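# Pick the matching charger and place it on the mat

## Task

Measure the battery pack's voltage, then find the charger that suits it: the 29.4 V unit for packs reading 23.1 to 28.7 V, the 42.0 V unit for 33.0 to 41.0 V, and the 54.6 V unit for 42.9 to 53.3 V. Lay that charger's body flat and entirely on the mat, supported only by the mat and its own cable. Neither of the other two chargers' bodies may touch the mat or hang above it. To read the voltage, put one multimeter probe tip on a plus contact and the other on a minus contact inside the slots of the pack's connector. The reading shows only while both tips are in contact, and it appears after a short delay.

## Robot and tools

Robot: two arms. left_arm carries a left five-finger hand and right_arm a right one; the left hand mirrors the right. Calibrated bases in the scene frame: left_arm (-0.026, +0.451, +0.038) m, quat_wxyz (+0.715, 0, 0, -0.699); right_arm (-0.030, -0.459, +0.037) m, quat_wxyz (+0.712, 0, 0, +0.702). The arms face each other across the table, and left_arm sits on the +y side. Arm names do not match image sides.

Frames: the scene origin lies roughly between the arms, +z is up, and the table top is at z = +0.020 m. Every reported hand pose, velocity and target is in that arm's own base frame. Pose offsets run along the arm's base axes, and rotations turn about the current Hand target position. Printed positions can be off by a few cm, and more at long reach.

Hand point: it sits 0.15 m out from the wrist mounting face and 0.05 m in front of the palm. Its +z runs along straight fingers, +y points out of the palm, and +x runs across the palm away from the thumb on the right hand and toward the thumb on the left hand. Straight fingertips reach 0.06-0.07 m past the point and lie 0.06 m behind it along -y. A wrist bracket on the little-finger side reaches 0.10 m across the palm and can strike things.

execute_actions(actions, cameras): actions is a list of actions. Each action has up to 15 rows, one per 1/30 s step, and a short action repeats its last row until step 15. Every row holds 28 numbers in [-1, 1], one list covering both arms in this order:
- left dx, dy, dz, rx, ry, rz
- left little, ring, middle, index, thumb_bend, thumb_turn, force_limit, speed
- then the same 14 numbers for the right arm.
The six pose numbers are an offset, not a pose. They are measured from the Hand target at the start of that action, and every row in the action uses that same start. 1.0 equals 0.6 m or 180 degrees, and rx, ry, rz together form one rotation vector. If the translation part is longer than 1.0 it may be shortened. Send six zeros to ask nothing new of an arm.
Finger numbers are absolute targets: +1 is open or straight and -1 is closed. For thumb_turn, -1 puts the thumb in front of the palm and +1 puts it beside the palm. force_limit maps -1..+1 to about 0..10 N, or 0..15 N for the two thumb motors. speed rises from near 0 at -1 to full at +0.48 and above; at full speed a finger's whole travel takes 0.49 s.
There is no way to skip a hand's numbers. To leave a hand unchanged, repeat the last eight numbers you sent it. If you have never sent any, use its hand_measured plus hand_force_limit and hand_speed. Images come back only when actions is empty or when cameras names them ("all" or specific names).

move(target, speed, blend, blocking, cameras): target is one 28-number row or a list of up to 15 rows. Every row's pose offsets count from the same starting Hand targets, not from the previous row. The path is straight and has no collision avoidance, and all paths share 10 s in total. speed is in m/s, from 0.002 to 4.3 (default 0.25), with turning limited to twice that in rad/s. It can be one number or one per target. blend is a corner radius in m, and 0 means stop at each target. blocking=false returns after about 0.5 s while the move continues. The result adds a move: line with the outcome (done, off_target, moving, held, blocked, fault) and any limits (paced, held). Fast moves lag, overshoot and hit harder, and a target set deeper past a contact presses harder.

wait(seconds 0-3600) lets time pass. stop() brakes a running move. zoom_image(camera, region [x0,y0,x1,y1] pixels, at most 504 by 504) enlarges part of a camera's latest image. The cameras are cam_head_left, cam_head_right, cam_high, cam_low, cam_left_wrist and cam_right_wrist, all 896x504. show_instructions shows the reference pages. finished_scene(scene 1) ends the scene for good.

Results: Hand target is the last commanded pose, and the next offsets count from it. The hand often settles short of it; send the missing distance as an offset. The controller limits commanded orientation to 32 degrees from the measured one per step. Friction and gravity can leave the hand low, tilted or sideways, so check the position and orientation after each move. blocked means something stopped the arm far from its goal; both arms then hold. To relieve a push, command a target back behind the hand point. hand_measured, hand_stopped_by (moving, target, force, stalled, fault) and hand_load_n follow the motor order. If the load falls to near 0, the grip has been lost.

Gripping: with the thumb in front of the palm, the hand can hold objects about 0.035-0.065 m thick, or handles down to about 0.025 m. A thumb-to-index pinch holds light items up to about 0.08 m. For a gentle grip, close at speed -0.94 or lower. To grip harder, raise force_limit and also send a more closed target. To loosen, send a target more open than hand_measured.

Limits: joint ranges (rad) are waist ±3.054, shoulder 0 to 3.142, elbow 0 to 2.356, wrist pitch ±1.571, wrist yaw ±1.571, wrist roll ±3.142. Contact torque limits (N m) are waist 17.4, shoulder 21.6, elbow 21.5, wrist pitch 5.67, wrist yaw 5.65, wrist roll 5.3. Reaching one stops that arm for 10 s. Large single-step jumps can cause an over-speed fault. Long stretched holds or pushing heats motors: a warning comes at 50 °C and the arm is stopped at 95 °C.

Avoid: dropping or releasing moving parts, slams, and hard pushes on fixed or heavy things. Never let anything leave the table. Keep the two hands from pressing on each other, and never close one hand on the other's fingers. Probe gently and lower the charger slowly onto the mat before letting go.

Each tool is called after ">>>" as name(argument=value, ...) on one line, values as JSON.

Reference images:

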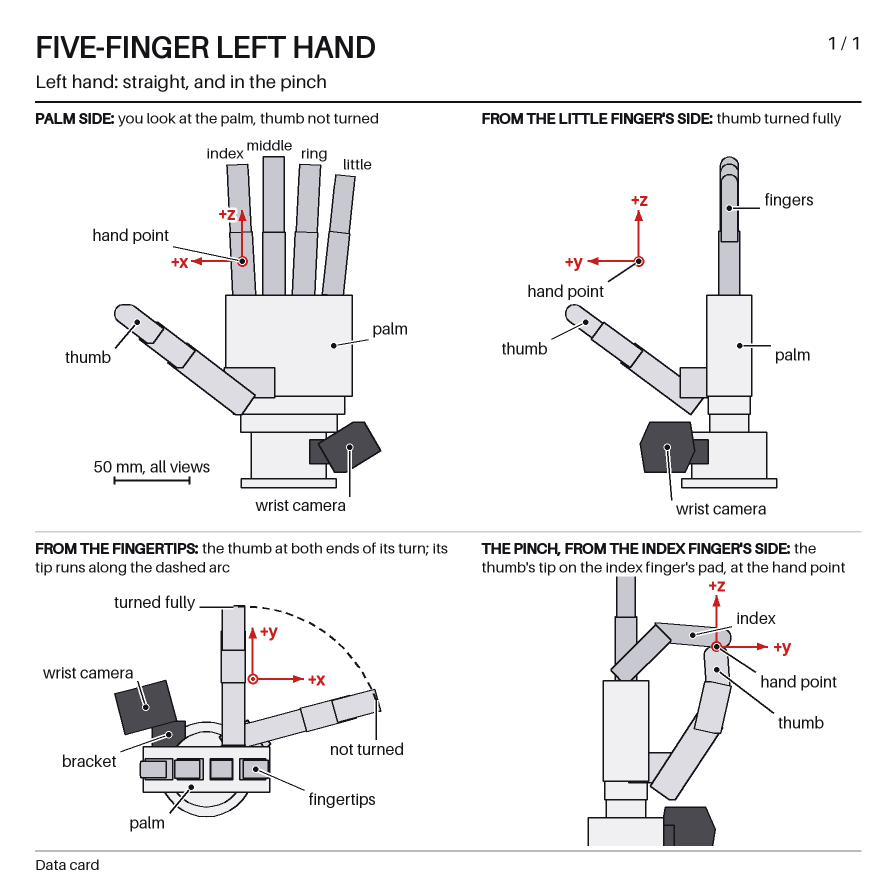

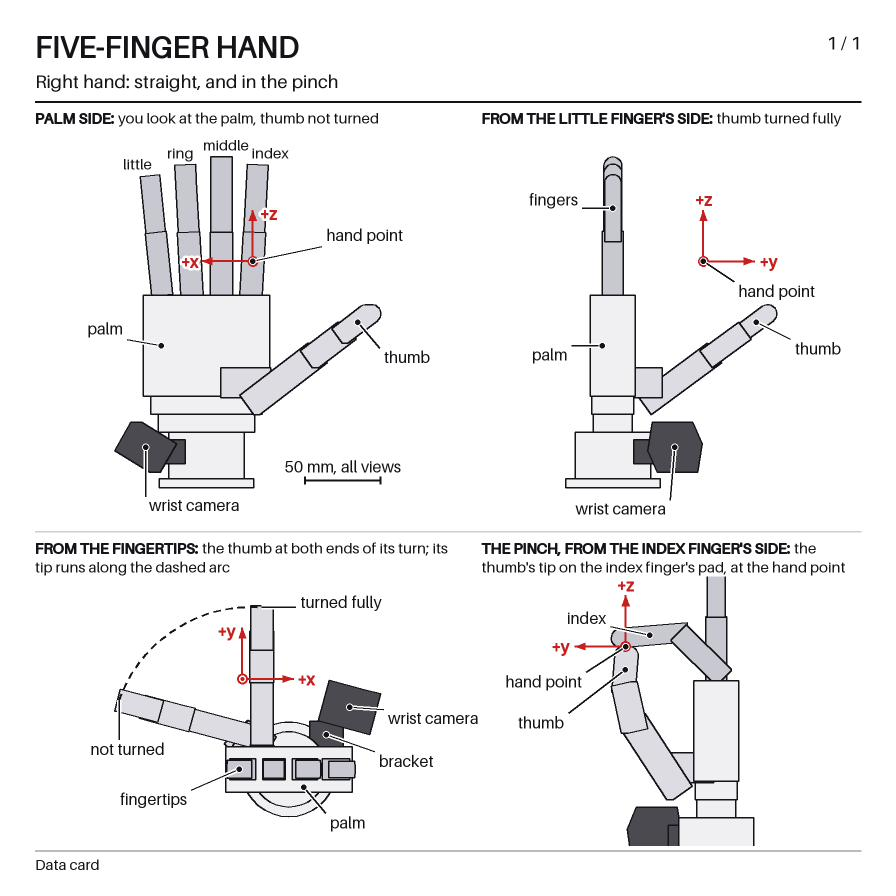

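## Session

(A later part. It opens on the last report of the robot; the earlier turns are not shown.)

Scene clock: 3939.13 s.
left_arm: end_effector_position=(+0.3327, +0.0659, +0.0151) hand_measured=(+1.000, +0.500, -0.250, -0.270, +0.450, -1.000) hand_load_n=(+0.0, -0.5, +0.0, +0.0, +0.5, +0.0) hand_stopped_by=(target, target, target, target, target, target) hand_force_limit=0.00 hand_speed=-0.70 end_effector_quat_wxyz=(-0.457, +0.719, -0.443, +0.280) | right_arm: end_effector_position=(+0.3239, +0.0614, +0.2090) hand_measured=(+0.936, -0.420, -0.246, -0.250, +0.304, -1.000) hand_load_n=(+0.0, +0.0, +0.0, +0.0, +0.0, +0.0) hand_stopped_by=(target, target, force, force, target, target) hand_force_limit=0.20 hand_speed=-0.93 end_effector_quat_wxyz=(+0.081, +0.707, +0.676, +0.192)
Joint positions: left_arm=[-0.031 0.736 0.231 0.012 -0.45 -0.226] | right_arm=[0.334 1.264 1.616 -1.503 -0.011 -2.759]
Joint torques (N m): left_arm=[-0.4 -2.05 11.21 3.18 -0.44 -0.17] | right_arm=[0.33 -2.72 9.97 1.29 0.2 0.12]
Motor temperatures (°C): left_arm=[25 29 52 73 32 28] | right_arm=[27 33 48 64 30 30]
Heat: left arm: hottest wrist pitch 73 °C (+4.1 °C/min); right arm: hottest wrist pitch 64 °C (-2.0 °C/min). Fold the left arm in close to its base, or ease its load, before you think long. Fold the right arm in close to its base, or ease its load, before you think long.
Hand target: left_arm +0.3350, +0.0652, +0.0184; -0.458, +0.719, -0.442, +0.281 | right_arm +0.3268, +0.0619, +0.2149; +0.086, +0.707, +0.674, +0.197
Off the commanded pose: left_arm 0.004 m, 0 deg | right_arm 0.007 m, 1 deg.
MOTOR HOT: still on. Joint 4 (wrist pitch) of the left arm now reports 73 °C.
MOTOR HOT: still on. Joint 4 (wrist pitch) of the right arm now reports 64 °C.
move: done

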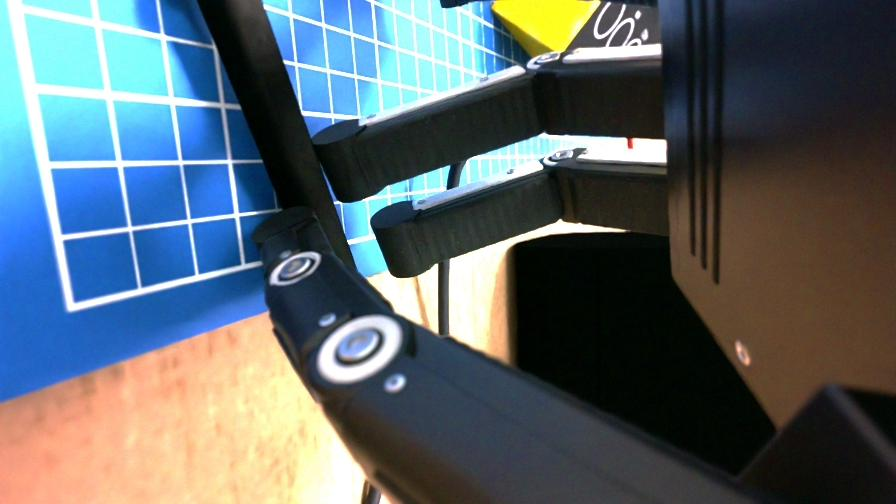

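>>> move(target=[[0,0,-0.004,0,0,0,1,0.5,-0.25,-0.27,0.34,-1,0.2,-0.85,0,0,0,0,0,0,1,-0.42,-0.25,-0.4,0.3,-1,0.2,-0.93]], speed=0.06, cameras=["cam_left_wrist"])

Scene clock: 3951.13 s.
left_arm: end_effector_position=(+0.3345, +0.0659, +0.0165) hand_measured=(+1.000, +0.500, -0.250, -0.270, +0.340, -1.000) hand_load_n=(+0.0, +0.0, +0.5, +0.0, +0.5, +0.0) hand_stopped_by=(target, target, target, target, target, target) hand_force_limit=0.20 hand_speed=-0.85 end_effector_quat_wxyz=(-0.458, +0.718, -0.441, +0.282) | right_arm: end_effector_position=(+0.3239, +0.0614, +0.2090) hand_measured=(+0.936, -0.420, -0.246, -0.250, +0.304, -1.000) hand_load_n=(+0.0, +0.0, +0.0, +0.5, +0.0, +0.0) hand_stopped_by=(target, target, force, force, target, target) hand_force_limit=0.20 hand_speed=-0.93 end_effector_quat_wxyz=(+0.081, +0.707, +0.676, +0.192)
Joint positions: left_arm=[-0.031 0.741 0.231 0.024 -0.45 -0.226] | right_arm=[0.334 1.264 1.616 -1.503 -0.011 -2.759]
Joint torques (N m): left_arm=[-0.37 -2.05 10.25 3.43 -0.41 -0.17] | right_arm=[0.33 -2.78 9.94 1.29 0.2 0.12]
Motor temperatures (°C): left_arm=[25 29 54 72 32 28] | right_arm=[27 32 48 64 30 30]
Heat: left arm: hottest wrist pitch 72 °C (+1.0 °C/min); right arm: hottest wrist pitch 64 °C (-1.0 °C/min). Fold the left arm in close to its base, or ease its load, before you think long. Fold the right arm in close to its base, or ease its load, before you think long.
Hand target: left_arm +0.3350, +0.0652, +0.0161; -0.458, +0.719, -0.442, +0.281 | right_arm +0.3268, +0.0619, +0.2149; +0.086, +0.707, +0.674, +0.197
Off the commanded pose: left_arm 0.001 m, 0 deg | right_arm 0.007 m, 1 deg.
MOTOR HOT: still on. Joint 4 (wrist pitch) of the left arm now reports 72 °C.
MOTOR HOT: still on. Joint 4 (wrist pitch) of the right arm now reports 64 °C.
move: done

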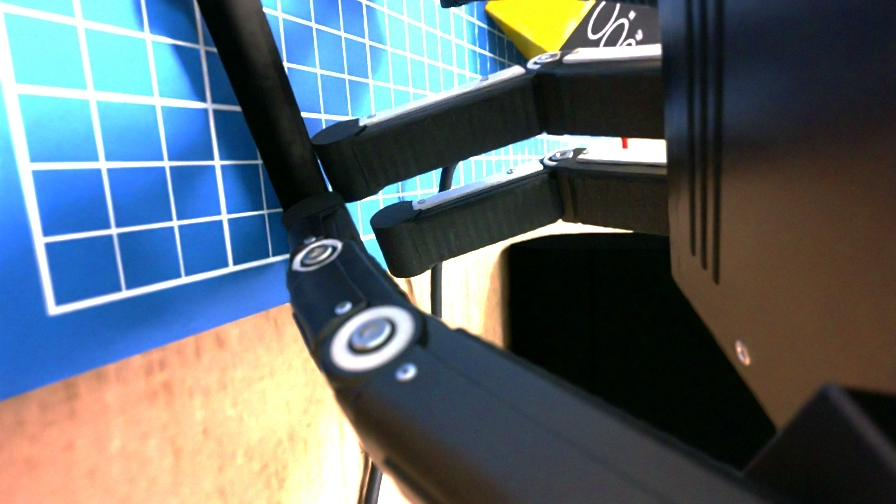

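>>> move(target=[[0,0,0.01,0,0,0,1,0.5,-0.1,-0.1,0.45,-1,0.3,-0.3,0,0,0,0,0,0,1,-0.42,-0.25,-0.4,0.3,-1,0.2,-0.93],[0,0,0.035,-0.025,0.0496,0.04,1,0.5,-0.1,-0.1,0.45,-1,0.3,-0.3,0,0,0,0,0,0,1,-0.42,-0.25,-0.4,0.3,-1,0.2,-0.93]], speed=0.06, cameras=["cam_left_wrist"])

Scene clock: 3975.50 s.
left_arm: end_effector_position=(+0.3325, +0.0661, +0.0348) hand_measured=(+1.000, +0.500, -0.100, -0.100, +0.450, -1.000) hand_load_n=(+0.0, +0.0, +0.0, +0.0, +0.0, +0.0) hand_stopped_by=(target, target, target, target, target, target) hand_force_limit=0.30 hand_speed=-0.30 end_effector_quat_wxyz=(-0.410, +0.782, -0.419, +0.212) | right_arm: end_effector_position=(+0.3239, +0.0614, +0.2090) hand_measured=(+0.936, -0.420, -0.246, -0.250, +0.304, -1.000) hand_load_n=(+0.0, +0.0, +0.0, +0.0, +0.0, +0.0) hand_stopped_by=(target, target, force, force, target, target) hand_force_limit=0.20 hand_speed=-0.93 end_effector_quat_wxyz=(+0.081, +0.707, +0.676, +0.192)
Joint positions: left_arm=[-0.076 0.946 0.566 -0.353 -0.54 -0.419] | right_arm=[0.334 1.264 1.616 -1.503 -0.011 -2.759]
Joint torques (N m): left_arm=[-0.34 -3.09 10.91 2.66 -0.69 -0.18] | right_arm=[0.32 -2.77 10 1.3 0.19 0.12]
Motor temperatures (°C): left_arm=[25 29 53 74 32 28] | right_arm=[27 32 49 63 30 30]
Heat: left arm: hottest wrist pitch 74 °C (-6.1 °C/min); right arm: hottest wrist pitch 63 °C (-2.0 °C/min). Fold the left arm in close to its base, or ease its load, before you think long. Fold the right arm in close to its base, or ease its load, before you think long.
Hand target: left_arm +0.3351, +0.0652, +0.0373; -0.410, +0.782, -0.419, +0.212 | right_arm +0.3268, +0.0619, +0.2149; +0.086, +0.707, +0.674, +0.197
Off the commanded pose: left_arm 0.004 m, 0 deg | right_arm 0.007 m, 1 deg.
MOTOR HOT: still on. Joint 4 (wrist pitch) of the left arm now reports 74 °C.
MOTOR HOT: still on. Joint 4 (wrist pitch) of the right arm now reports 63 °C.
move: done

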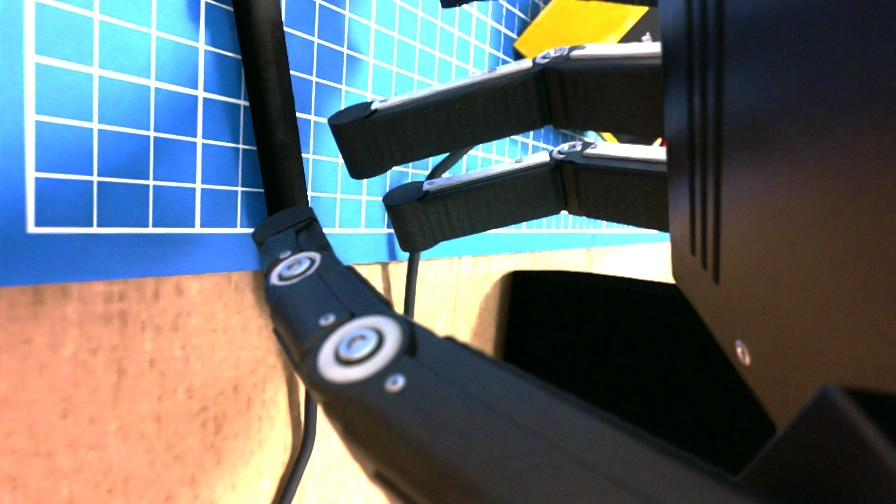

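>>> move(target=[[0.0,0.004,-0.02,0,0,0,1,0.5,-0.1,-0.1,0.45,-1,0.3,-0.3,0,0,0,0,0,0,1,-0.42,-0.25,-0.4,0.3,-1,0.2,-0.93]], speed=0.06, cameras=["cam_left_wrist"])

Scene clock: 3985.07 s.
left_arm: end_effector_position=(+0.3404, +0.0667, +0.0365) hand_measured=(+1.000, +0.500, -0.100, -0.100, +0.450, -1.000) hand_load_n=(+0.0, +0.0, +0.5, +0.0, +0.0, +0.0) hand_stopped_by=(target, target, target, target, target, target) hand_force_limit=0.30 hand_speed=-0.30 end_effector_quat_wxyz=(-0.415, +0.779, -0.412, +0.223) | right_arm: end_effector_position=(+0.3239, +0.0614, +0.2090) hand_measured=(+0.936, -0.420, -0.246, -0.250, +0.304, -1.000) hand_load_n=(+0.0, -0.5, +0.0, +0.0, +0.0, +0.0) hand_stopped_by=(target, target, force, force, target, target) hand_force_limit=0.20 hand_speed=-0.93 end_effector_quat_wxyz=(+0.081, +0.707, +0.676, +0.192)
Joint positions: left_arm=[-0.071 0.953 0.55 -0.299 -0.537 -0.415] | right_arm=[0.334 1.264 1.616 -1.503 -0.011 -2.759]
Joint torques (N m): left_arm=[0.54 -3.25 7.68 3.03 -0.42 0.09] | right_arm=[0.28 -2.78 9.95 1.29 0.2 0.12]
Motor temperatures (°C): left_arm=[25 29 52 70 32 28] | right_arm=[27 32 49 63 30 30]
Heat: left arm: hottest wrist pitch 70 °C (-6.1 °C/min); right arm: hottest wrist pitch 63 °C (-1.0 °C/min). Fold the left arm in close to its base, or ease its load, before you think long. Fold the right arm in close to its base, or ease its load, before you think long.
Hand target: left_arm +0.3351, +0.0676, +0.0253; -0.410, +0.782, -0.419, +0.212 | right_arm +0.3268, +0.0619, +0.2149; +0.086, +0.707, +0.674, +0.197
Off the commanded pose: left_arm 0.013 m, 2 deg | right_arm 0.007 m, 1 deg.
MOTOR HOT: still on. Joint 4 (wrist pitch) of the left arm now reports 70 °C.
MOTOR HOT: still on. Joint 4 (wrist pitch) of the right arm now reports 63 °C.
move: off_target (left_arm)

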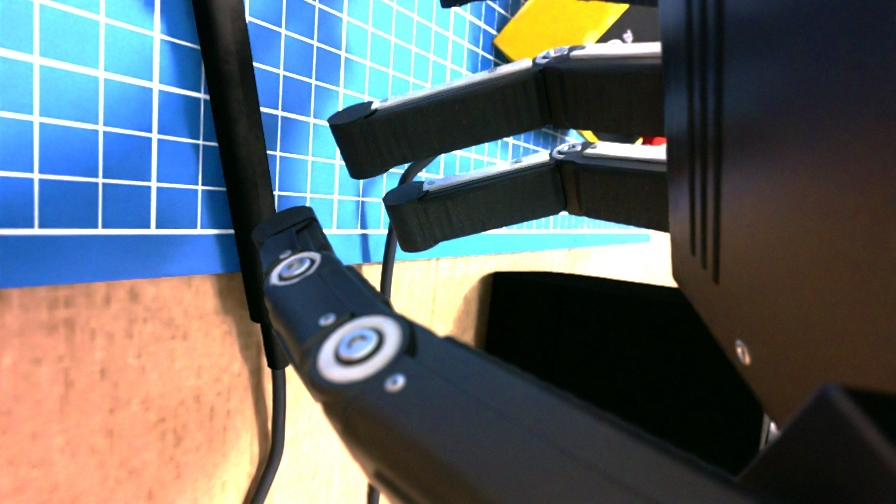

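>>> move(target=[[-0.016,-0.002,-0.024,0,0,0,1,0.5,-0.1,-0.1,0.45,-1,0.3,-0.3,0,0,0,0,0,0,1,-0.42,-0.25,-0.4,0.3,-1,0.2,-0.93]], speed=0.08, cameras=["cam_left_wrist"])

Scene clock: 3988.40 s.
left_arm: end_effector_position=(+0.3328, +0.0671, +0.0210) hand_measured=(+1.000, +0.500, -0.100, -0.100, +0.450, -1.000) hand_load_n=(+0.0, +0.0, -0.5, -0.5, +0.0, +0.0) hand_stopped_by=(target, target, target, target, target, target) hand_force_limit=0.30 hand_speed=-0.30 end_effector_quat_wxyz=(-0.415, +0.780, -0.413, +0.220) | right_arm: end_effector_position=(+0.3239, +0.0614, +0.2090) hand_measured=(+0.936, -0.420, -0.246, -0.250, +0.304, -1.000) hand_load_n=(+0.0, +0.0, +0.0, +0.0, +0.0, +0.0) hand_stopped_by=(target, target, force, force, target, target) hand_force_limit=0.20 hand_speed=-0.93 end_effector_quat_wxyz=(+0.081, +0.707, +0.676, +0.192)
Joint positions: left_arm=[-0.074 0.935 0.486 -0.26 -0.54 -0.418] | right_arm=[0.334 1.264 1.616 -1.503 -0.011 -2.759]
Joint torques (N m): left_arm=[-0.66 -4.54 6.67 2.55 -0.57 -0.14] | right_arm=[0.33 -2.82 9.98 1.29 0.2 0.11]
Motor temperatures (°C): left_arm=[25 29 52 70 32 28] | right_arm=[27 32 49 63 30 30]
Heat: left arm: hottest wrist pitch 70 °C (-5.1 °C/min); right arm: hottest wrist pitch 63 °C (-1.0 °C/min). Fold the left arm in close to its base, or ease its load, before you think long. Fold the right arm in close to its base, or ease its load, before you think long.
Hand target: left_arm +0.3254, +0.0665, +0.0108; -0.410, +0.782, -0.419, +0.212 | right_arm +0.3268, +0.0619, +0.2149; +0.086, +0.707, +0.674, +0.197
Off the commanded pose: left_arm 0.013 m, 1 deg | right_arm 0.007 m, 1 deg.
MOTOR HOT: still on. Joint 4 (wrist pitch) of the left arm now reports 70 °C.
MOTOR HOT: still on. Joint 4 (wrist pitch) of the right arm now reports 63 °C.
move: off_target (left_arm)

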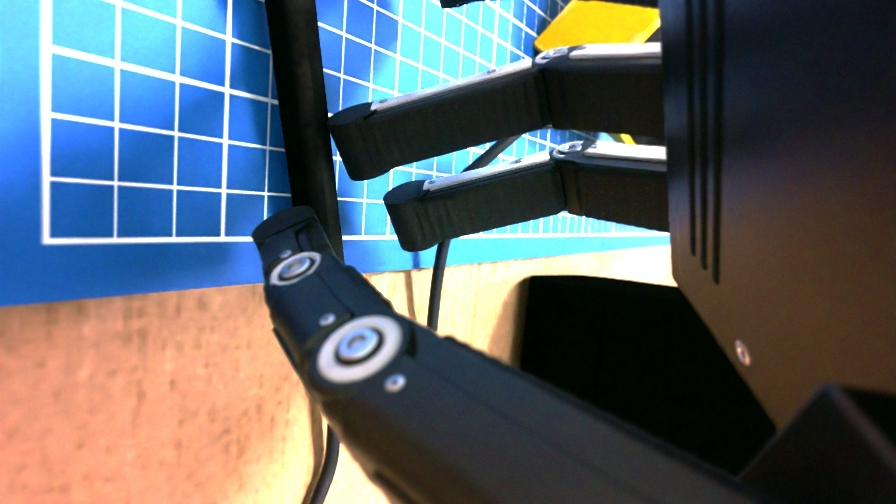

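>>> move(target=[[0.0,0.0,0.0,0,0,0,1,0.5,0.05,0.0,0.4,-1,0.3,-0.3,0,0,0,0,0,0,1,-0.42,-0.25,-0.4,0.3,-1,0.2,-0.93],[0,0.0,-0.012,0,0,0,1,0.5,0.05,0.0,0.4,-1,0.3,-0.3,0,0,0,0,0,0,1,-0.42,-0.25,-0.4,0.3,-1,0.2,-0.93]], speed=0.06, cameras=["cam_left_wrist"])

Scene clock: 3994.40 s.
left_arm: end_effector_position=(+0.3317, +0.0675, +0.0147) hand_measured=(+1.000, +0.500, +0.050, +0.000, +0.400, -1.000) hand_load_n=(+0.0, +0.0, -3.0, -0.5, +0.0, +0.0) hand_stopped_by=(target, target, target, target, target, target) hand_force_limit=0.30 hand_speed=-0.30 end_effector_quat_wxyz=(-0.416, +0.780, -0.412, +0.221) | right_arm: end_effector_position=(+0.3239, +0.0614, +0.2090) hand_measured=(+0.936, -0.420, -0.246, -0.250, +0.304, -1.000) hand_load_n=(+0.0, +0.0, +0.0, +0.0, +0.0, +0.0) hand_stopped_by=(target, target, force, force, target, target) hand_force_limit=0.20 hand_speed=-0.93 end_effector_quat_wxyz=(+0.081, +0.707, +0.676, +0.192)
Joint positions: left_arm=[-0.075 0.935 0.458 -0.23 -0.542 -0.418] | right_arm=[0.334 1.264 1.616 -1.503 -0.011 -2.759]
Joint torques (N m): left_arm=[-0.43 -3.4 6.81 2.93 -0.52 -0.14] | right_arm=[0.33 -2.78 9.99 1.29 0.2 0.12]
Motor temperatures (°C): left_arm=[25 30 50 69 32 28] | right_arm=[27 32 49 63 30 30]
Heat: left arm: hottest wrist pitch 69 °C (-5.1 °C/min); right arm: hottest wrist pitch 63 °C (-1.0 °C/min). Fold the left arm in close to its base, or ease its load, before you think long. Fold the right arm in close to its base, or ease its load, before you think long.
Hand target: left_arm +0.3254, +0.0664, +0.0035; -0.410, +0.782, -0.419, +0.212 | right_arm +0.3268, +0.0619, +0.2149; +0.086, +0.707, +0.674, +0.197
Off the commanded pose: left_arm 0.013 m, 1 deg | right_arm 0.007 m, 1 deg.
MOTOR HOT: still on. Joint 4 (wrist pitch) of the left arm now reports 69 °C.
MOTOR HOT: still on. Joint 4 (wrist pitch) of the right arm now reports 63 °C.
move: off_target (left_arm)

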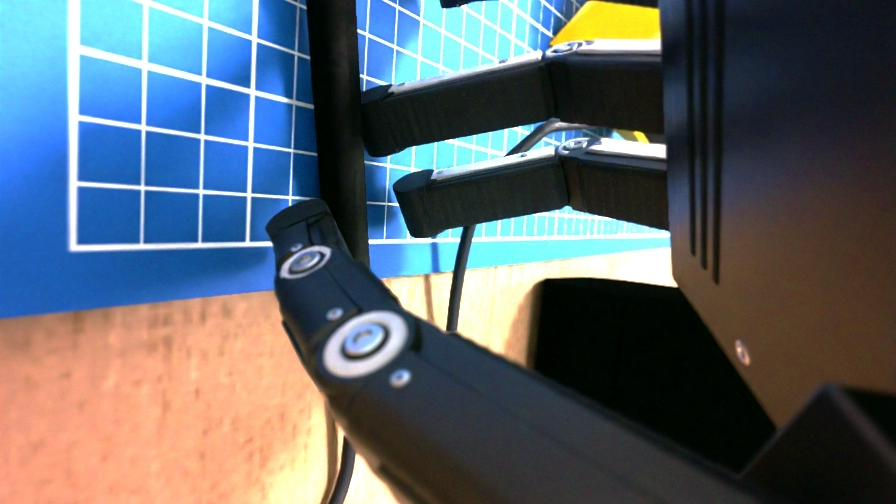

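>>> move(target=[[0.0,0.0,0.002,0,0,0,1,0.5,-0.05,-0.22,0.4,-1,0.1,-0.7,0,0,0,0,0,0,1,-0.42,-0.25,-0.4,0.3,-1,0.2,-0.93],[0.0,0.0,0.002,0,0,0,1,0.5,-0.15,-0.27,0.4,-1,0.1,-0.7,0,0,0,0,0,0,1,-0.42,-0.25,-0.4,0.3,-1,0.2,-0.93]], speed=0.06, cameras=["cam_left_wrist"])

Scene clock: 3999.33 s.
left_arm: end_effector_position=(+0.3309, +0.0676, +0.0140) hand_measured=(+1.000, +0.500, -0.150, -0.270, +0.400, -1.000) hand_load_n=(+0.0, +0.0, +0.0, +0.0, +0.0, -0.5) hand_stopped_by=(target, target, target, target, target, target) hand_force_limit=0.10 hand_speed=-0.70 end_effector_quat_wxyz=(-0.415, +0.780, -0.413, +0.219) | right_arm: end_effector_position=(+0.3239, +0.0614, +0.2090) hand_measured=(+0.936, -0.420, -0.246, -0.250, +0.304, -1.000) hand_load_n=(+0.0, +0.5, +0.0, +0.0, +0.0, +0.0) hand_stopped_by=(target, target, force, force, target, target) hand_force_limit=0.20 hand_speed=-0.93 end_effector_quat_wxyz=(+0.081, +0.707, +0.676, +0.192)
Joint positions: left_arm=[-0.075 0.935 0.458 -0.234 -0.542 -0.418] | right_arm=[0.334 1.264 1.616 -1.503 -0.011 -2.759]
Joint torques (N m): left_arm=[-0.46 -3.74 7.33 2.76 -0.52 -0.14] | right_arm=[0.34 -2.76 9.95 1.28 0.2 0.13]
Motor temperatures (°C): left_arm=[25 30 49 69 32 28] | right_arm=[27 32 49 63 30 30]
Heat: left arm: hottest wrist pitch 69 °C (-4.0 °C/min); right arm: hottest wrist pitch 63 °C (-1.0 °C/min). Fold the left arm in close to its base, or ease its load, before you think long. Fold the right arm in close to its base, or ease its load, before you think long.
Hand target: left_arm +0.3254, +0.0664, +0.0048; -0.410, +0.782, -0.419, +0.212 | right_arm +0.3268, +0.0619, +0.2149; +0.086, +0.707, +0.674, +0.197
Off the commanded pose: left_arm 0.011 m, 1 deg | right_arm 0.007 m, 1 deg.
MOTOR HOT: still on. Joint 4 (wrist pitch) of the left arm now reports 69 °C.
MOTOR HOT: still on. Joint 4 (wrist pitch) of the right arm now reports 63 °C.
move: off_target (left_arm); target 2's new numbers were sent with left_arm's hand 0.011 m and 1 deg from that target

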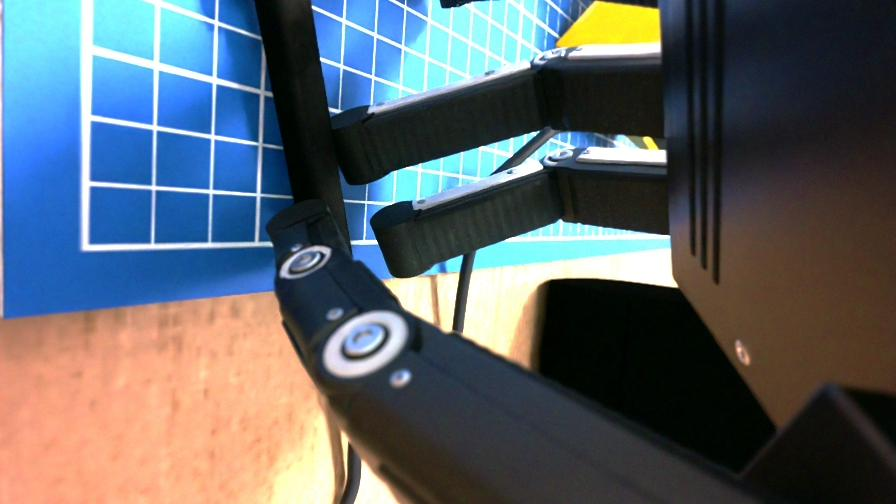

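>>> move(target=[[0.0,0.0,-0.004,0,0,0,1,0.5,-0.15,-0.27,0.28,-1,0.2,-0.85,0,0,0,0,0,0,1,-0.42,-0.25,-0.4,0.3,-1,0.2,-0.93]], speed=0.06, cameras=["cam_left_wrist"])

Scene clock: 4005.37 s.
left_arm: end_effector_position=(+0.3308, +0.0675, +0.0125) hand_measured=(+1.000, +0.500, -0.150, -0.270, +0.280, -1.000) hand_load_n=(-0.5, +0.0, +0.5, +0.0, +1.0, +0.5) hand_stopped_by=(target, target, target, target, target, target) hand_force_limit=0.20 hand_speed=-0.85 end_effector_quat_wxyz=(-0.415, +0.780, -0.413, +0.220) | right_arm: end_effector_position=(+0.3239, +0.0614, +0.2090) hand_measured=(+0.936, -0.420, -0.246, -0.250, +0.304, -1.000) hand_load_n=(+0.0, +0.0, +0.0, +0.0, +0.0, +0.0) hand_stopped_by=(target, target, force, force, target, target) hand_force_limit=0.20 hand_speed=-0.93 end_effector_quat_wxyz=(+0.081, +0.707, +0.676, +0.192)
Joint positions: left_arm=[-0.075 0.935 0.45 -0.224 -0.542 -0.418] | right_arm=[0.334 1.264 1.616 -1.503 -0.011 -2.759]
Joint torques (N m): left_arm=[-0.33 -3.27 7.13 2.96 -0.52 -0.11] | right_arm=[0.3 -2.76 9.99 1.29 0.2 0.12]
Motor temperatures (°C): left_arm=[25 30 48 69 32 28] | right_arm=[27 32 49 63 30 30]
Heat: left arm: hottest wrist pitch 69 °C (-3.0 °C/min); right arm: hottest wrist pitch 63 °C (-1.0 °C/min). Fold the left arm in close to its base, or ease its load, before you think long. Fold the right arm in close to its base, or ease its load, before you think long.
Hand target: left_arm +0.3254, +0.0664, +0.0024; -0.410, +0.782, -0.419, +0.212 | right_arm +0.3268, +0.0619, +0.2149; +0.086, +0.707, +0.674, +0.197
Off the commanded pose: left_arm 0.011 m, 1 deg | right_arm 0.007 m, 1 deg.
MOTOR HOT: still on. Joint 4 (wrist pitch) of the left arm now reports 69 °C.
MOTOR HOT: still on. Joint 4 (wrist pitch) of the right arm now reports 63 °C.
move: off_target (left_arm)

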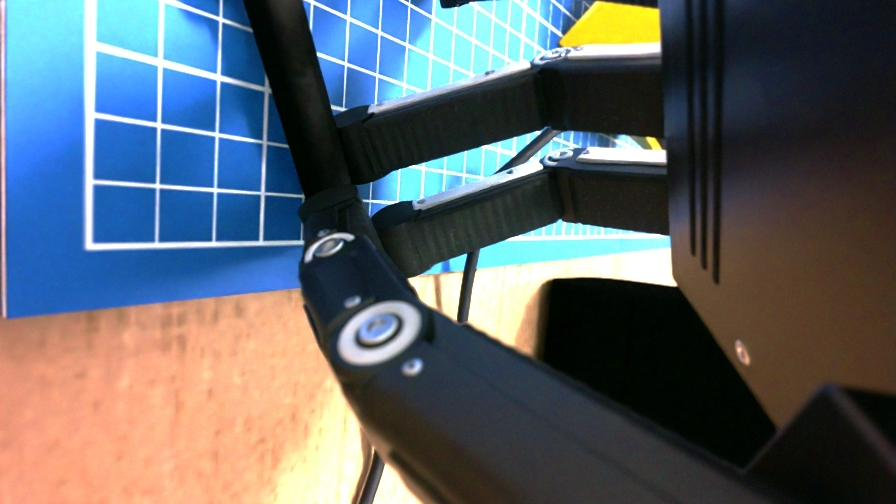

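>>> move(target=[[0.0,0.0,0.0,0,0,0,1,0.5,-0.15,-0.27,0.15,-1,0.2,-0.85,0,0,0,0,0,0,1,-0.42,-0.25,-0.4,0.3,-1,0.2,-0.93]], speed=0.06, cameras=["cam_left_wrist","cam_head_left"])

Scene clock: 4009.13 s.
left_arm: end_effector_position=(+0.3306, +0.0675, +0.0121) hand_measured=(+1.000, +0.500, -0.150, -0.270, +0.154, -1.000) hand_load_n=(+0.0, +0.0, +0.0, +3.5, +8.0, +0.0) hand_stopped_by=(target, target, target, target, target, target) hand_force_limit=0.20 hand_speed=-0.85 end_effector_quat_wxyz=(-0.415, +0.780, -0.413, +0.220) | right_arm: end_effector_position=(+0.3239, +0.0614, +0.2090) hand_measured=(+0.936, -0.420, -0.246, -0.250, +0.304, -1.000) hand_load_n=(+0.0, +0.0, +0.0, +0.0, +0.0, +0.0) hand_stopped_by=(target, target, force, force, target, target) hand_force_limit=0.20 hand_speed=-0.93 end_effector_quat_wxyz=(+0.081, +0.707, +0.676, +0.192)
Joint positions: left_arm=[-0.075 0.935 0.449 -0.224 -0.542 -0.418] | right_arm=[0.334 1.264 1.616 -1.503 -0.011 -2.759]
Joint torques (N m): left_arm=[-0.36 -3.25 7.38 2.96 -0.54 -0.12] | right_arm=[0.31 -2.76 9.98 1.29 0.2 0.12]
Motor temperatures (°C): left_arm=[25 30 48 69 32 28] | right_arm=[27 32 49 63 30 30]
Heat: left arm: hottest wrist pitch 69 °C (-3.0 °C/min); right arm: hottest wrist pitch 63 °C (-1.0 °C/min). Fold the left arm in close to its base, or ease its load, before you think long. Fold the right arm in close to its base, or ease its load, before you think long.
Hand target: left_arm +0.3253, +0.0664, +0.0023; -0.410, +0.782, -0.419, +0.212 | right_arm +0.3268, +0.0619, +0.2149; +0.086, +0.707, +0.674, +0.197
Off the commanded pose: left_arm 0.011 m, 1 deg | right_arm 0.007 m, 1 deg.
MOTOR HOT: still on. Joint 4 (wrist pitch) of the left arm now reports 69 °C.
MOTOR HOT: still on. Joint 4 (wrist pitch) of the right arm now reports 63 °C.
move: done
Images, in order (width x height): cam_head_left 896x504, cam_left_wrist 896x504.

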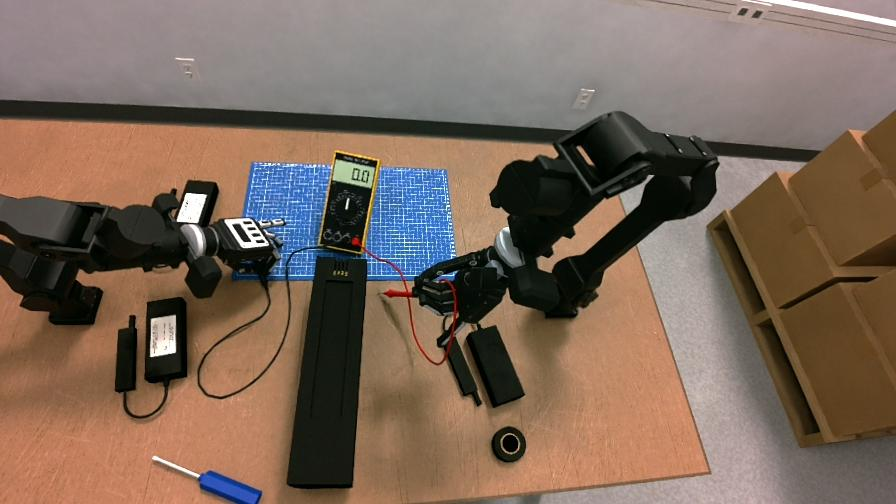

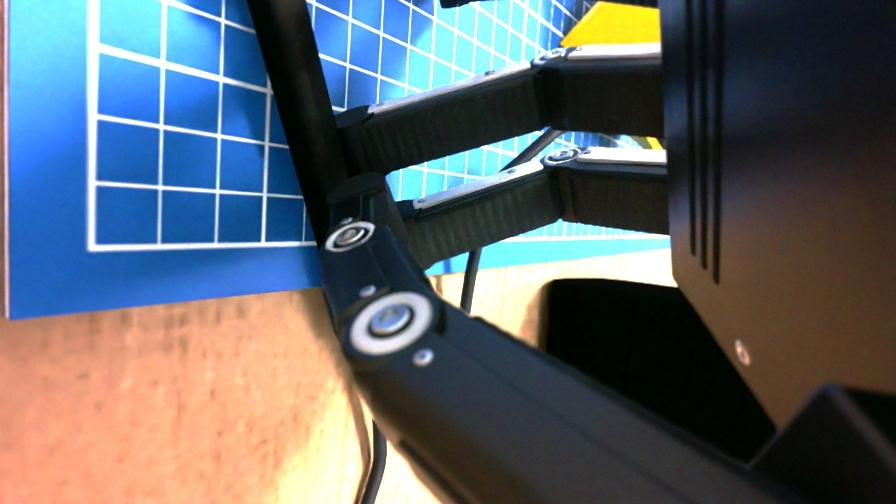

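>>> move(target=[[0.0,0.0,0.008,0,0,0,1,0.5,-0.1,-0.15,0.5,-1,0.3,-0.3,0,0,0,0,0,0,1,-0.42,-0.25,-0.4,0.3,-1,0.2,-0.93],[-0.0094,0.0138,0.012,0,0,0.03,1,0.5,-0.0,-0.1,0.5,-1,0.3,-0.3,0,0,0,0,0,0,1,-0.42,-0.25,-0.4,0.3,-1,0.2,-0.93]], speed=0.06, cameras=["cam_left_wrist"])

Scene clock: 4029.97 s.
left_arm: end_effector_position=(+0.3220, +0.0747, +0.0137) hand_measured=(+1.000, +0.500, +0.000, -0.100, +0.500, -1.000) hand_load_n=(+0.0, +0.0, +0.0, +0.0, +0.0, +0.0) hand_stopped_by=(target, target, target, target, target, target) hand_force_limit=0.30 hand_speed=-0.30 end_effector_quat_wxyz=(-0.422, +0.800, -0.378, +0.199) | right_arm: end_effector_position=(+0.3239, +0.0614, +0.2090) hand_measured=(+0.936, -0.420, -0.246, -0.250, +0.304, -1.000) hand_load_n=(+0.0, +0.0, +0.0, +0.0, +0.0, +0.0) hand_stopped_by=(target, target, force, force, target, target) hand_force_limit=0.20 hand_speed=-0.93 end_effector_quat_wxyz=(+0.081, +0.707, +0.676, +0.192)
Joint positions: left_arm=[-0.121 0.951 0.481 -0.31 -0.642 -0.534] | right_arm=[0.334 1.264 1.616 -1.503 -0.011 -2.759]
Joint torques (N m): left_arm=[-0.02 -2.71 9.43 2.14 -0.62 -0.04] | right_arm=[0.34 -2.73 9.96 1.29 0.21 0.13]
Motor temperatures (°C): left_arm=[25 30 48 69 32 28] | right_arm=[27 32 49 62 30 30]
Heat: left arm: hottest wrist pitch 69 °C (-5.0 °C/min); right arm: hottest wrist pitch 62 °C (-1.0 °C/min). Fold the left arm in close to its base, or ease its load, before you think long. Fold the right arm in close to its base, or ease its load, before you think long.
Hand target: left_arm +0.3197, +0.0748, +0.0095; -0.420, +0.801, -0.381, +0.192 | right_arm +0.3268, +0.0619, +0.2149; +0.086, +0.707, +0.674, +0.197
Off the commanded pose: left_arm 0.005 m, 1 deg | right_arm 0.007 m, 1 deg.
MOTOR HOT: still on. Joint 4 (wrist pitch) of the left arm now reports 69 °C.
MOTOR HOT: still on. Joint 4 (wrist pitch) of the right arm now reports 62 °C.
move: done

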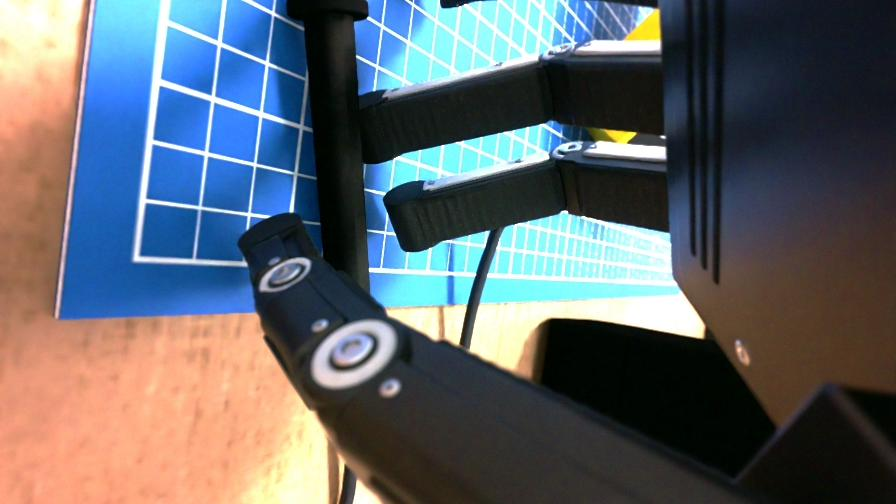

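>>> move(target=[[0.0,0.0,-0.004,0,0,0,1,0.5,-0.08,-0.2,0.45,-1,0.3,-0.5,0,0,0,0,0,0,1,-0.42,-0.25,-0.4,0.3,-1,0.2,-0.93],[0.0,0.0,-0.012,0,0,0,1,0.5,-0.2,-0.28,0.4,-1,0.3,-0.5,0,0,0,0,0,0,1,-0.42,-0.25,-0.4,0.3,-1,0.2,-0.93]], speed=0.06, cameras=["cam_left_wrist"])

Scene clock: 4044.03 s.
left_arm: end_effector_position=(+0.3256, +0.0742, +0.0131) hand_measured=(+1.000, +0.500, -0.200, -0.280, +0.400, -1.000) hand_load_n=(+0.0, +0.0, +0.5, +0.0, +0.5, +0.5) hand_stopped_by=(target, target, target, target, target, target) hand_force_limit=0.30 hand_speed=-0.50 end_effector_quat_wxyz=(-0.424, +0.799, -0.375, +0.203) | right_arm: end_effector_position=(+0.3239, +0.0614, +0.2090) hand_measured=(+0.936, -0.420, -0.246, -0.250, +0.304, -1.000) hand_load_n=(+0.0, +0.0, +0.0, +0.0, +0.0, +0.0) hand_stopped_by=(target, target, force, force, target, target) hand_force_limit=0.20 hand_speed=-0.93 end_effector_quat_wxyz=(+0.081, +0.707, +0.676, +0.192)
Joint positions: left_arm=[-0.121 0.962 0.474 -0.283 -0.642 -0.534] | right_arm=[0.334 1.264 1.616 -1.503 -0.011 -2.759]
Joint torques (N m): left_arm=[-0.07 -2.74 7.16 2.78 -0.67 -0.06] | right_arm=[0.31 -2.76 9.97 1.28 0.21 0.11]
Motor temperatures (°C): left_arm=[25 29 46 65 32 28] | right_arm=[27 32 49 62 30 30]
Heat: left arm: hottest wrist pitch 65 °C (-5.1 °C/min); right arm: hottest wrist pitch 62 °C (-1.0 °C/min). Fold the left arm in close to its base, or ease its load, before you think long. Fold the right arm in close to its base, or ease its load, before you think long.
Hand target: left_arm +0.3198, +0.0747, +0.0024; -0.420, +0.801, -0.381, +0.193 | right_arm +0.3268, +0.0619, +0.2149; +0.086, +0.707, +0.674, +0.197
Off the commanded pose: left_arm 0.012 m, 2 deg | right_arm 0.007 m, 1 deg.
MOTOR HOT: still on. Joint 4 (wrist pitch) of the left arm now reports 65 °C.
MOTOR HOT: still on. Joint 4 (wrist pitch) of the right arm now reports 62 °C.
move: off_target (left_arm); target 2's new numbers were sent with left_arm's hand 0.013 m and 2 deg from that target

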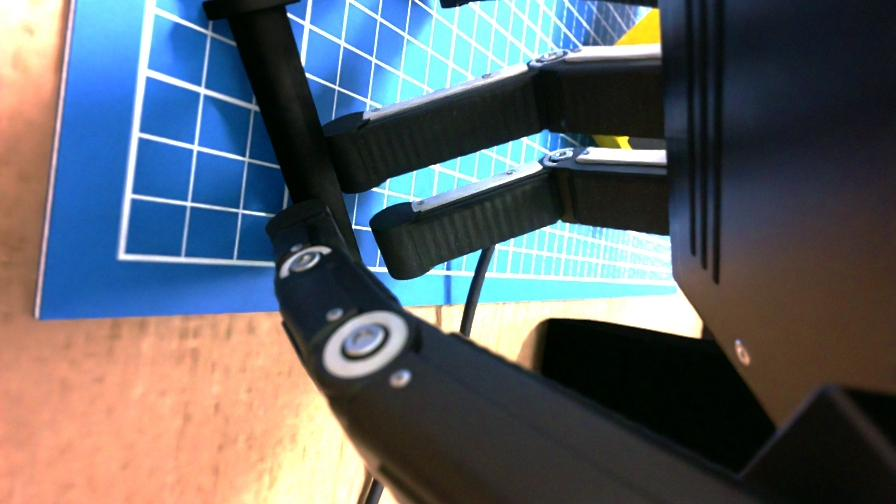

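>>> move(target=[[0.0,0.0,-0.010,0,0,0,1,0.5,-0.1,-0.2,0.45,-1,0.3,-0.5,0,0,0,0,0,0,1,-0.42,-0.25,-0.4,0.3,-1,0.2,-0.93]], speed=0.06, cameras=["cam_left_wrist"])

Scene clock: 4054.63 s.
left_arm: end_effector_position=(+0.3272, +0.0748, +0.0112) hand_measured=(+1.000, +0.500, -0.102, -0.200, +0.450, -1.000) hand_load_n=(+0.0, +0.0, -7.0, +0.0, +0.0, +0.0) hand_stopped_by=(target, target, target, target, target, target) hand_force_limit=0.30 hand_speed=-0.50 end_effector_quat_wxyz=(-0.426, +0.798, -0.373, +0.207) | right_arm: end_effector_position=(+0.3239, +0.0614, +0.2090) hand_measured=(+0.936, -0.420, -0.246, -0.250, +0.304, -1.000) hand_load_n=(+0.0, +0.0, +0.0, +0.0, +0.0, +0.0) hand_stopped_by=(target, target, force, force, target, target) hand_force_limit=0.20 hand_speed=-0.93 end_effector_quat_wxyz=(+0.081, +0.707, +0.676, +0.192)
Joint positions: left_arm=[-0.121 0.965 0.459 -0.255 -0.645 -0.534] | right_arm=[0.334 1.264 1.616 -1.503 -0.011 -2.759]
Joint torques (N m): left_arm=[-0.01 -2.32 6.59 2.84 -0.57 -0.08] | right_arm=[0.28 -2.77 9.99 1.29 0.21 0.13]
Motor temperatures (°C): left_arm=[25 29 46 64 32 28] | right_arm=[27 32 49 62 30 30]
Heat: left arm: hottest wrist pitch 64 °C (-5.0 °C/min); right arm: hottest wrist pitch 62 °C (-1.0 °C/min). Fold the left arm in close to its base, or ease its load, before you think long. Fold the right arm in close to its base, or ease its load, before you think long.
Hand target: left_arm +0.3198, +0.0747, -0.0036; -0.420, +0.801, -0.381, +0.193 | right_arm +0.3268, +0.0619, +0.2149; +0.086, +0.707, +0.674, +0.197
Off the commanded pose: left_arm 0.017 m, 2 deg | right_arm 0.007 m, 1 deg.
MOTOR HOT: still on. Joint 4 (wrist pitch) of the left arm now reports 64 °C.
MOTOR HOT: still on. Joint 4 (wrist pitch) of the right arm now reports 62 °C.
move: off_target (left_arm)

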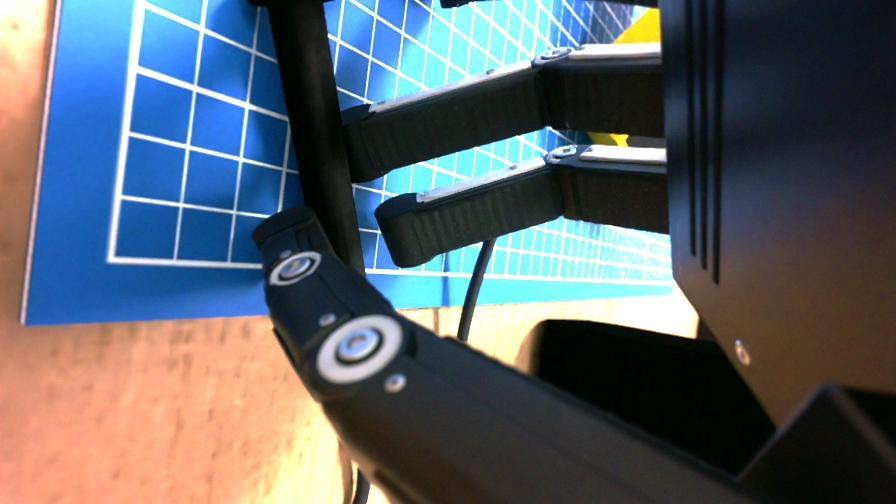

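>>> move(target=[[0.0,0.0,0.0,0,0,0,1,0.5,-0.18,-0.27,0.45,-1,0.3,-0.5,0,0,0,0,0,0,1,-0.42,-0.25,-0.4,0.3,-1,0.2,-0.93],[0.0,0.0,-0.003,0,0,0,1,0.5,-0.25,-0.27,0.45,-1,0.3,-0.5,0,0,0,0,0,0,1,-0.42,-0.25,-0.4,0.3,-1,0.2,-0.93]], speed=0.06, cameras=["cam_left_wrist"])

Scene clock: 4059.33 s.
left_arm: end_effector_position=(+0.3279, +0.0748, +0.0089) hand_measured=(+1.000, +0.500, -0.250, -0.270, +0.450, -1.000) hand_load_n=(-0.5, +0.0, +2.5, +0.0, +3.5, +0.5) hand_stopped_by=(target, target, target, target, target, target) hand_force_limit=0.30 hand_speed=-0.50 end_effector_quat_wxyz=(-0.426, +0.798, -0.372, +0.207) | right_arm: end_effector_position=(+0.3239, +0.0614, +0.2090) hand_measured=(+0.936, -0.420, -0.246, -0.250, +0.304, -1.000) hand_load_n=(+0.0, +0.0, +0.0, +0.0, +0.0, +0.0) hand_stopped_by=(target, target, force, force, target, target) hand_force_limit=0.20 hand_speed=-0.93 end_effector_quat_wxyz=(+0.081, +0.707, +0.676, +0.192)
Joint positions: left_arm=[-0.121 0.972 0.451 -0.24 -0.645 -0.535] | right_arm=[0.334 1.264 1.616 -1.503 -0.011 -2.759]
Joint torques (N m): left_arm=[0.09 -2.67 6.69 2.52 -0.53 -0.04] | right_arm=[0.32 -2.78 9.96 1.29 0.2 0.12]
Motor temperatures (°C): left_arm=[25 29 45 64 32 28] | right_arm=[27 32 49 62 30 30]
Heat: left arm: hottest wrist pitch 64 °C (-5.1 °C/min); right arm: hottest wrist pitch 62 °C (-1.0 °C/min). Fold the left arm in close to its base, or ease its load, before you think long. Fold the right arm in close to its base, or ease its load, before you think long.
Hand target: left_arm +0.3198, +0.0747, -0.0054; -0.420, +0.801, -0.381, +0.193 | right_arm +0.3268, +0.0619, +0.2149; +0.086, +0.707, +0.674, +0.197
Off the commanded pose: left_arm 0.016 m, 2 deg | right_arm 0.007 m, 1 deg.
MOTOR HOT: still on. Joint 4 (wrist pitch) of the left arm now reports 64 °C.
MOTOR HOT: still on. Joint 4 (wrist pitch) of the right arm now reports 62 °C.
move: off_target (left_arm); target 2's new numbers were sent with left_arm's hand 0.017 m and 2 deg from that target

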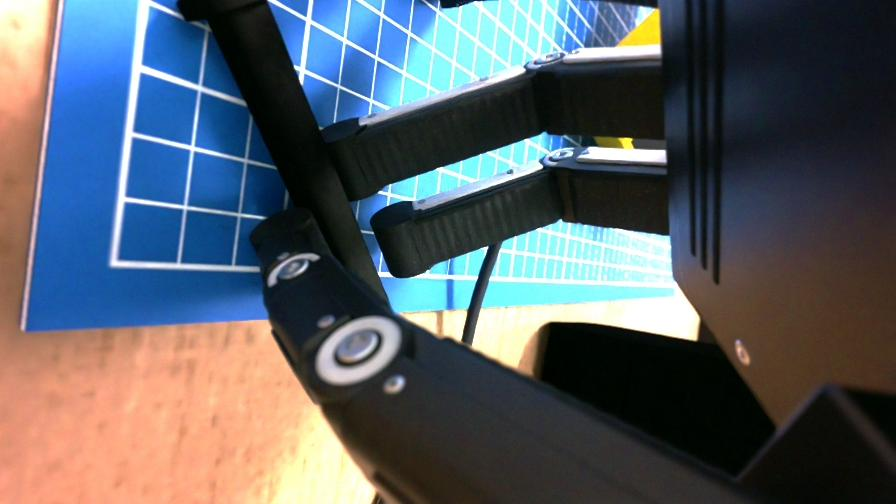

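>>> move(target=[[0.0,0.0,0.0,0,0,0,1,0.5,-0.25,-0.27,0.31,-1,0.4,-0.9,0,0,0,0,0,0,1,-0.42,-0.25,-0.4,0.3,-1,0.2,-0.93]], speed=0.06, cameras=["cam_left_wrist"])

Scene clock: 4067.57 s.
left_arm: end_effector_position=(+0.3279, +0.0748, +0.0089) hand_measured=(+1.000, +0.500, -0.248, -0.270, +0.408, -1.000) hand_load_n=(+0.0, +0.0, +9.0, +0.0, +10.0, +1.5) hand_stopped_by=(target, target, target, target, force, target) hand_force_limit=0.40 hand_speed=-0.90 end_effector_quat_wxyz=(-0.426, +0.798, -0.372, +0.207) | right_arm: end_effector_position=(+0.3239, +0.0614, +0.2090) hand_measured=(+0.936, -0.420, -0.246, -0.250, +0.304, -1.000) hand_load_n=(+0.0, +0.0, +0.0, +0.0, +0.0, +0.0) hand_stopped_by=(target, target, force, force, target, target) hand_force_limit=0.20 hand_speed=-0.93 end_effector_quat_wxyz=(+0.081, +0.707, +0.676, +0.192)
Joint positions: left_arm=[-0.121 0.972 0.451 -0.24 -0.645 -0.535] | right_arm=[0.334 1.264 1.616 -1.503 -0.011 -2.759]
Joint torques (N m): left_arm=[0.15 -2.74 6.59 2.53 -0.59 -0.04] | right_arm=[0.32 -2.79 10 1.28 0.2 0.12]
Motor temperatures (°C): left_arm=[25 29 45 63 32 28] | right_arm=[27 32 49 62 30 30]
Heat: left arm: hottest wrist pitch 63 °C (-6.0 °C/min); right arm: hottest wrist pitch 62 °C (-1.0 °C/min). Fold the left arm in close to its base, or ease its load, before you think long. Fold the right arm in close to its base, or ease its load, before you think long.
Hand target: left_arm +0.3198, +0.0747, -0.0054; -0.420, +0.801, -0.381, +0.193 | right_arm +0.3268, +0.0619, +0.2149; +0.086, +0.707, +0.674, +0.197
Off the commanded pose: left_arm 0.016 m, 2 deg | right_arm 0.007 m, 1 deg.
MOTOR HOT: still on. Joint 4 (wrist pitch) of the left arm now reports 63 °C.
MOTOR HOT: still on. Joint 4 (wrist pitch) of the right arm now reports 62 °C.
move: done

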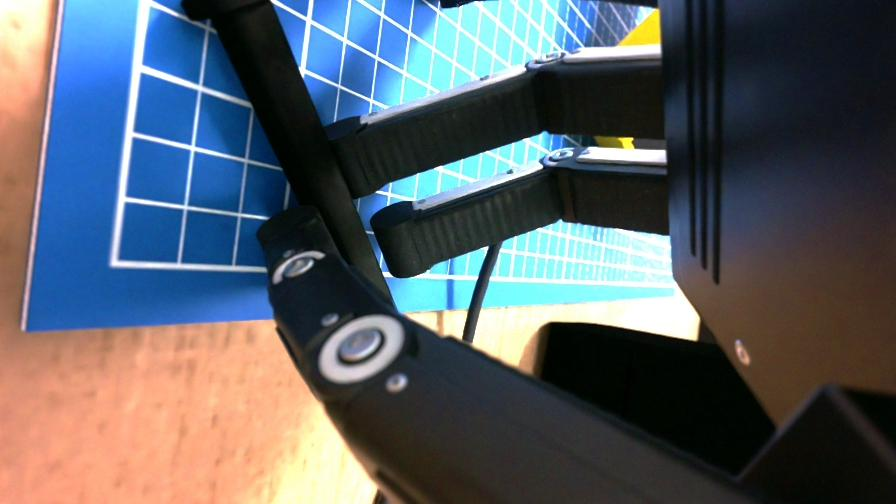

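>>> move(target=[[0.0,0.0,0.0,0,0,0,1,0.5,-0.25,-0.34,0.31,-1,0.4,-0.9,0,0,0,0,0,0,1,-0.42,-0.25,-0.4,0.3,-1,0.2,-0.93]], speed=0.06, cameras=["cam_left_wrist"])

Scene clock: 4075.03 s.
left_arm: end_effector_position=(+0.3279, +0.0748, +0.0089) hand_measured=(+1.000, +0.500, -0.248, -0.340, +0.408, -1.000) hand_load_n=(+0.0, +0.0, +9.0, +0.5, +10.5, +1.5) hand_stopped_by=(target, target, target, target, force, target) hand_force_limit=0.40 hand_speed=-0.90 end_effector_quat_wxyz=(-0.426, +0.798, -0.372, +0.207) | right_arm: end_effector_position=(+0.3239, +0.0614, +0.2090) hand_measured=(+0.936, -0.420, -0.246, -0.250, +0.304, -1.000) hand_load_n=(+0.0, +0.0, +0.0, +0.0, +0.0, +0.0) hand_stopped_by=(target, target, force, force, target, target) hand_force_limit=0.20 hand_speed=-0.93 end_effector_quat_wxyz=(+0.081, +0.707, +0.676, +0.192)
Joint positions: left_arm=[-0.121 0.972 0.451 -0.24 -0.645 -0.535] | right_arm=[0.334 1.264 1.616 -1.503 -0.011 -2.759]
Joint torques (N m): left_arm=[0.06 -2.53 6.33 2.5 -0.55 -0.06] | right_arm=[0.34 -2.77 9.95 1.29 0.2 0.12]
Motor temperatures (°C): left_arm=[25 29 45 62 32 28] | right_arm=[27 32 49 61 30 30]
Heat: left arm: hottest wrist pitch 62 °C (-8.1 °C/min); right arm: hottest wrist pitch 61 °C (-2.0 °C/min). Fold the left arm in close to its base, or ease its load, before you think long. Fold the right arm in close to its base, or ease its load, before you think long.
Hand target: left_arm +0.3198, +0.0747, -0.0054; -0.420, +0.801, -0.381, +0.193 | right_arm +0.3268, +0.0619, +0.2149; +0.086, +0.707, +0.674, +0.197
Off the commanded pose: left_arm 0.016 m, 2 deg | right_arm 0.007 m, 1 deg.
MOTOR HOT: still on. Joint 4 (wrist pitch) of the left arm now reports 62 °C.
MOTOR HOT: still on. Joint 4 (wrist pitch) of the right arm now reports 61 °C.
move: done

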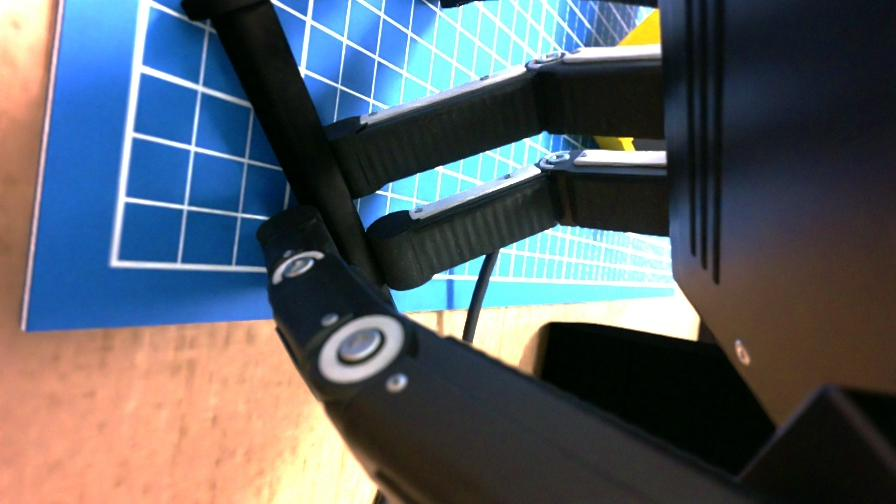

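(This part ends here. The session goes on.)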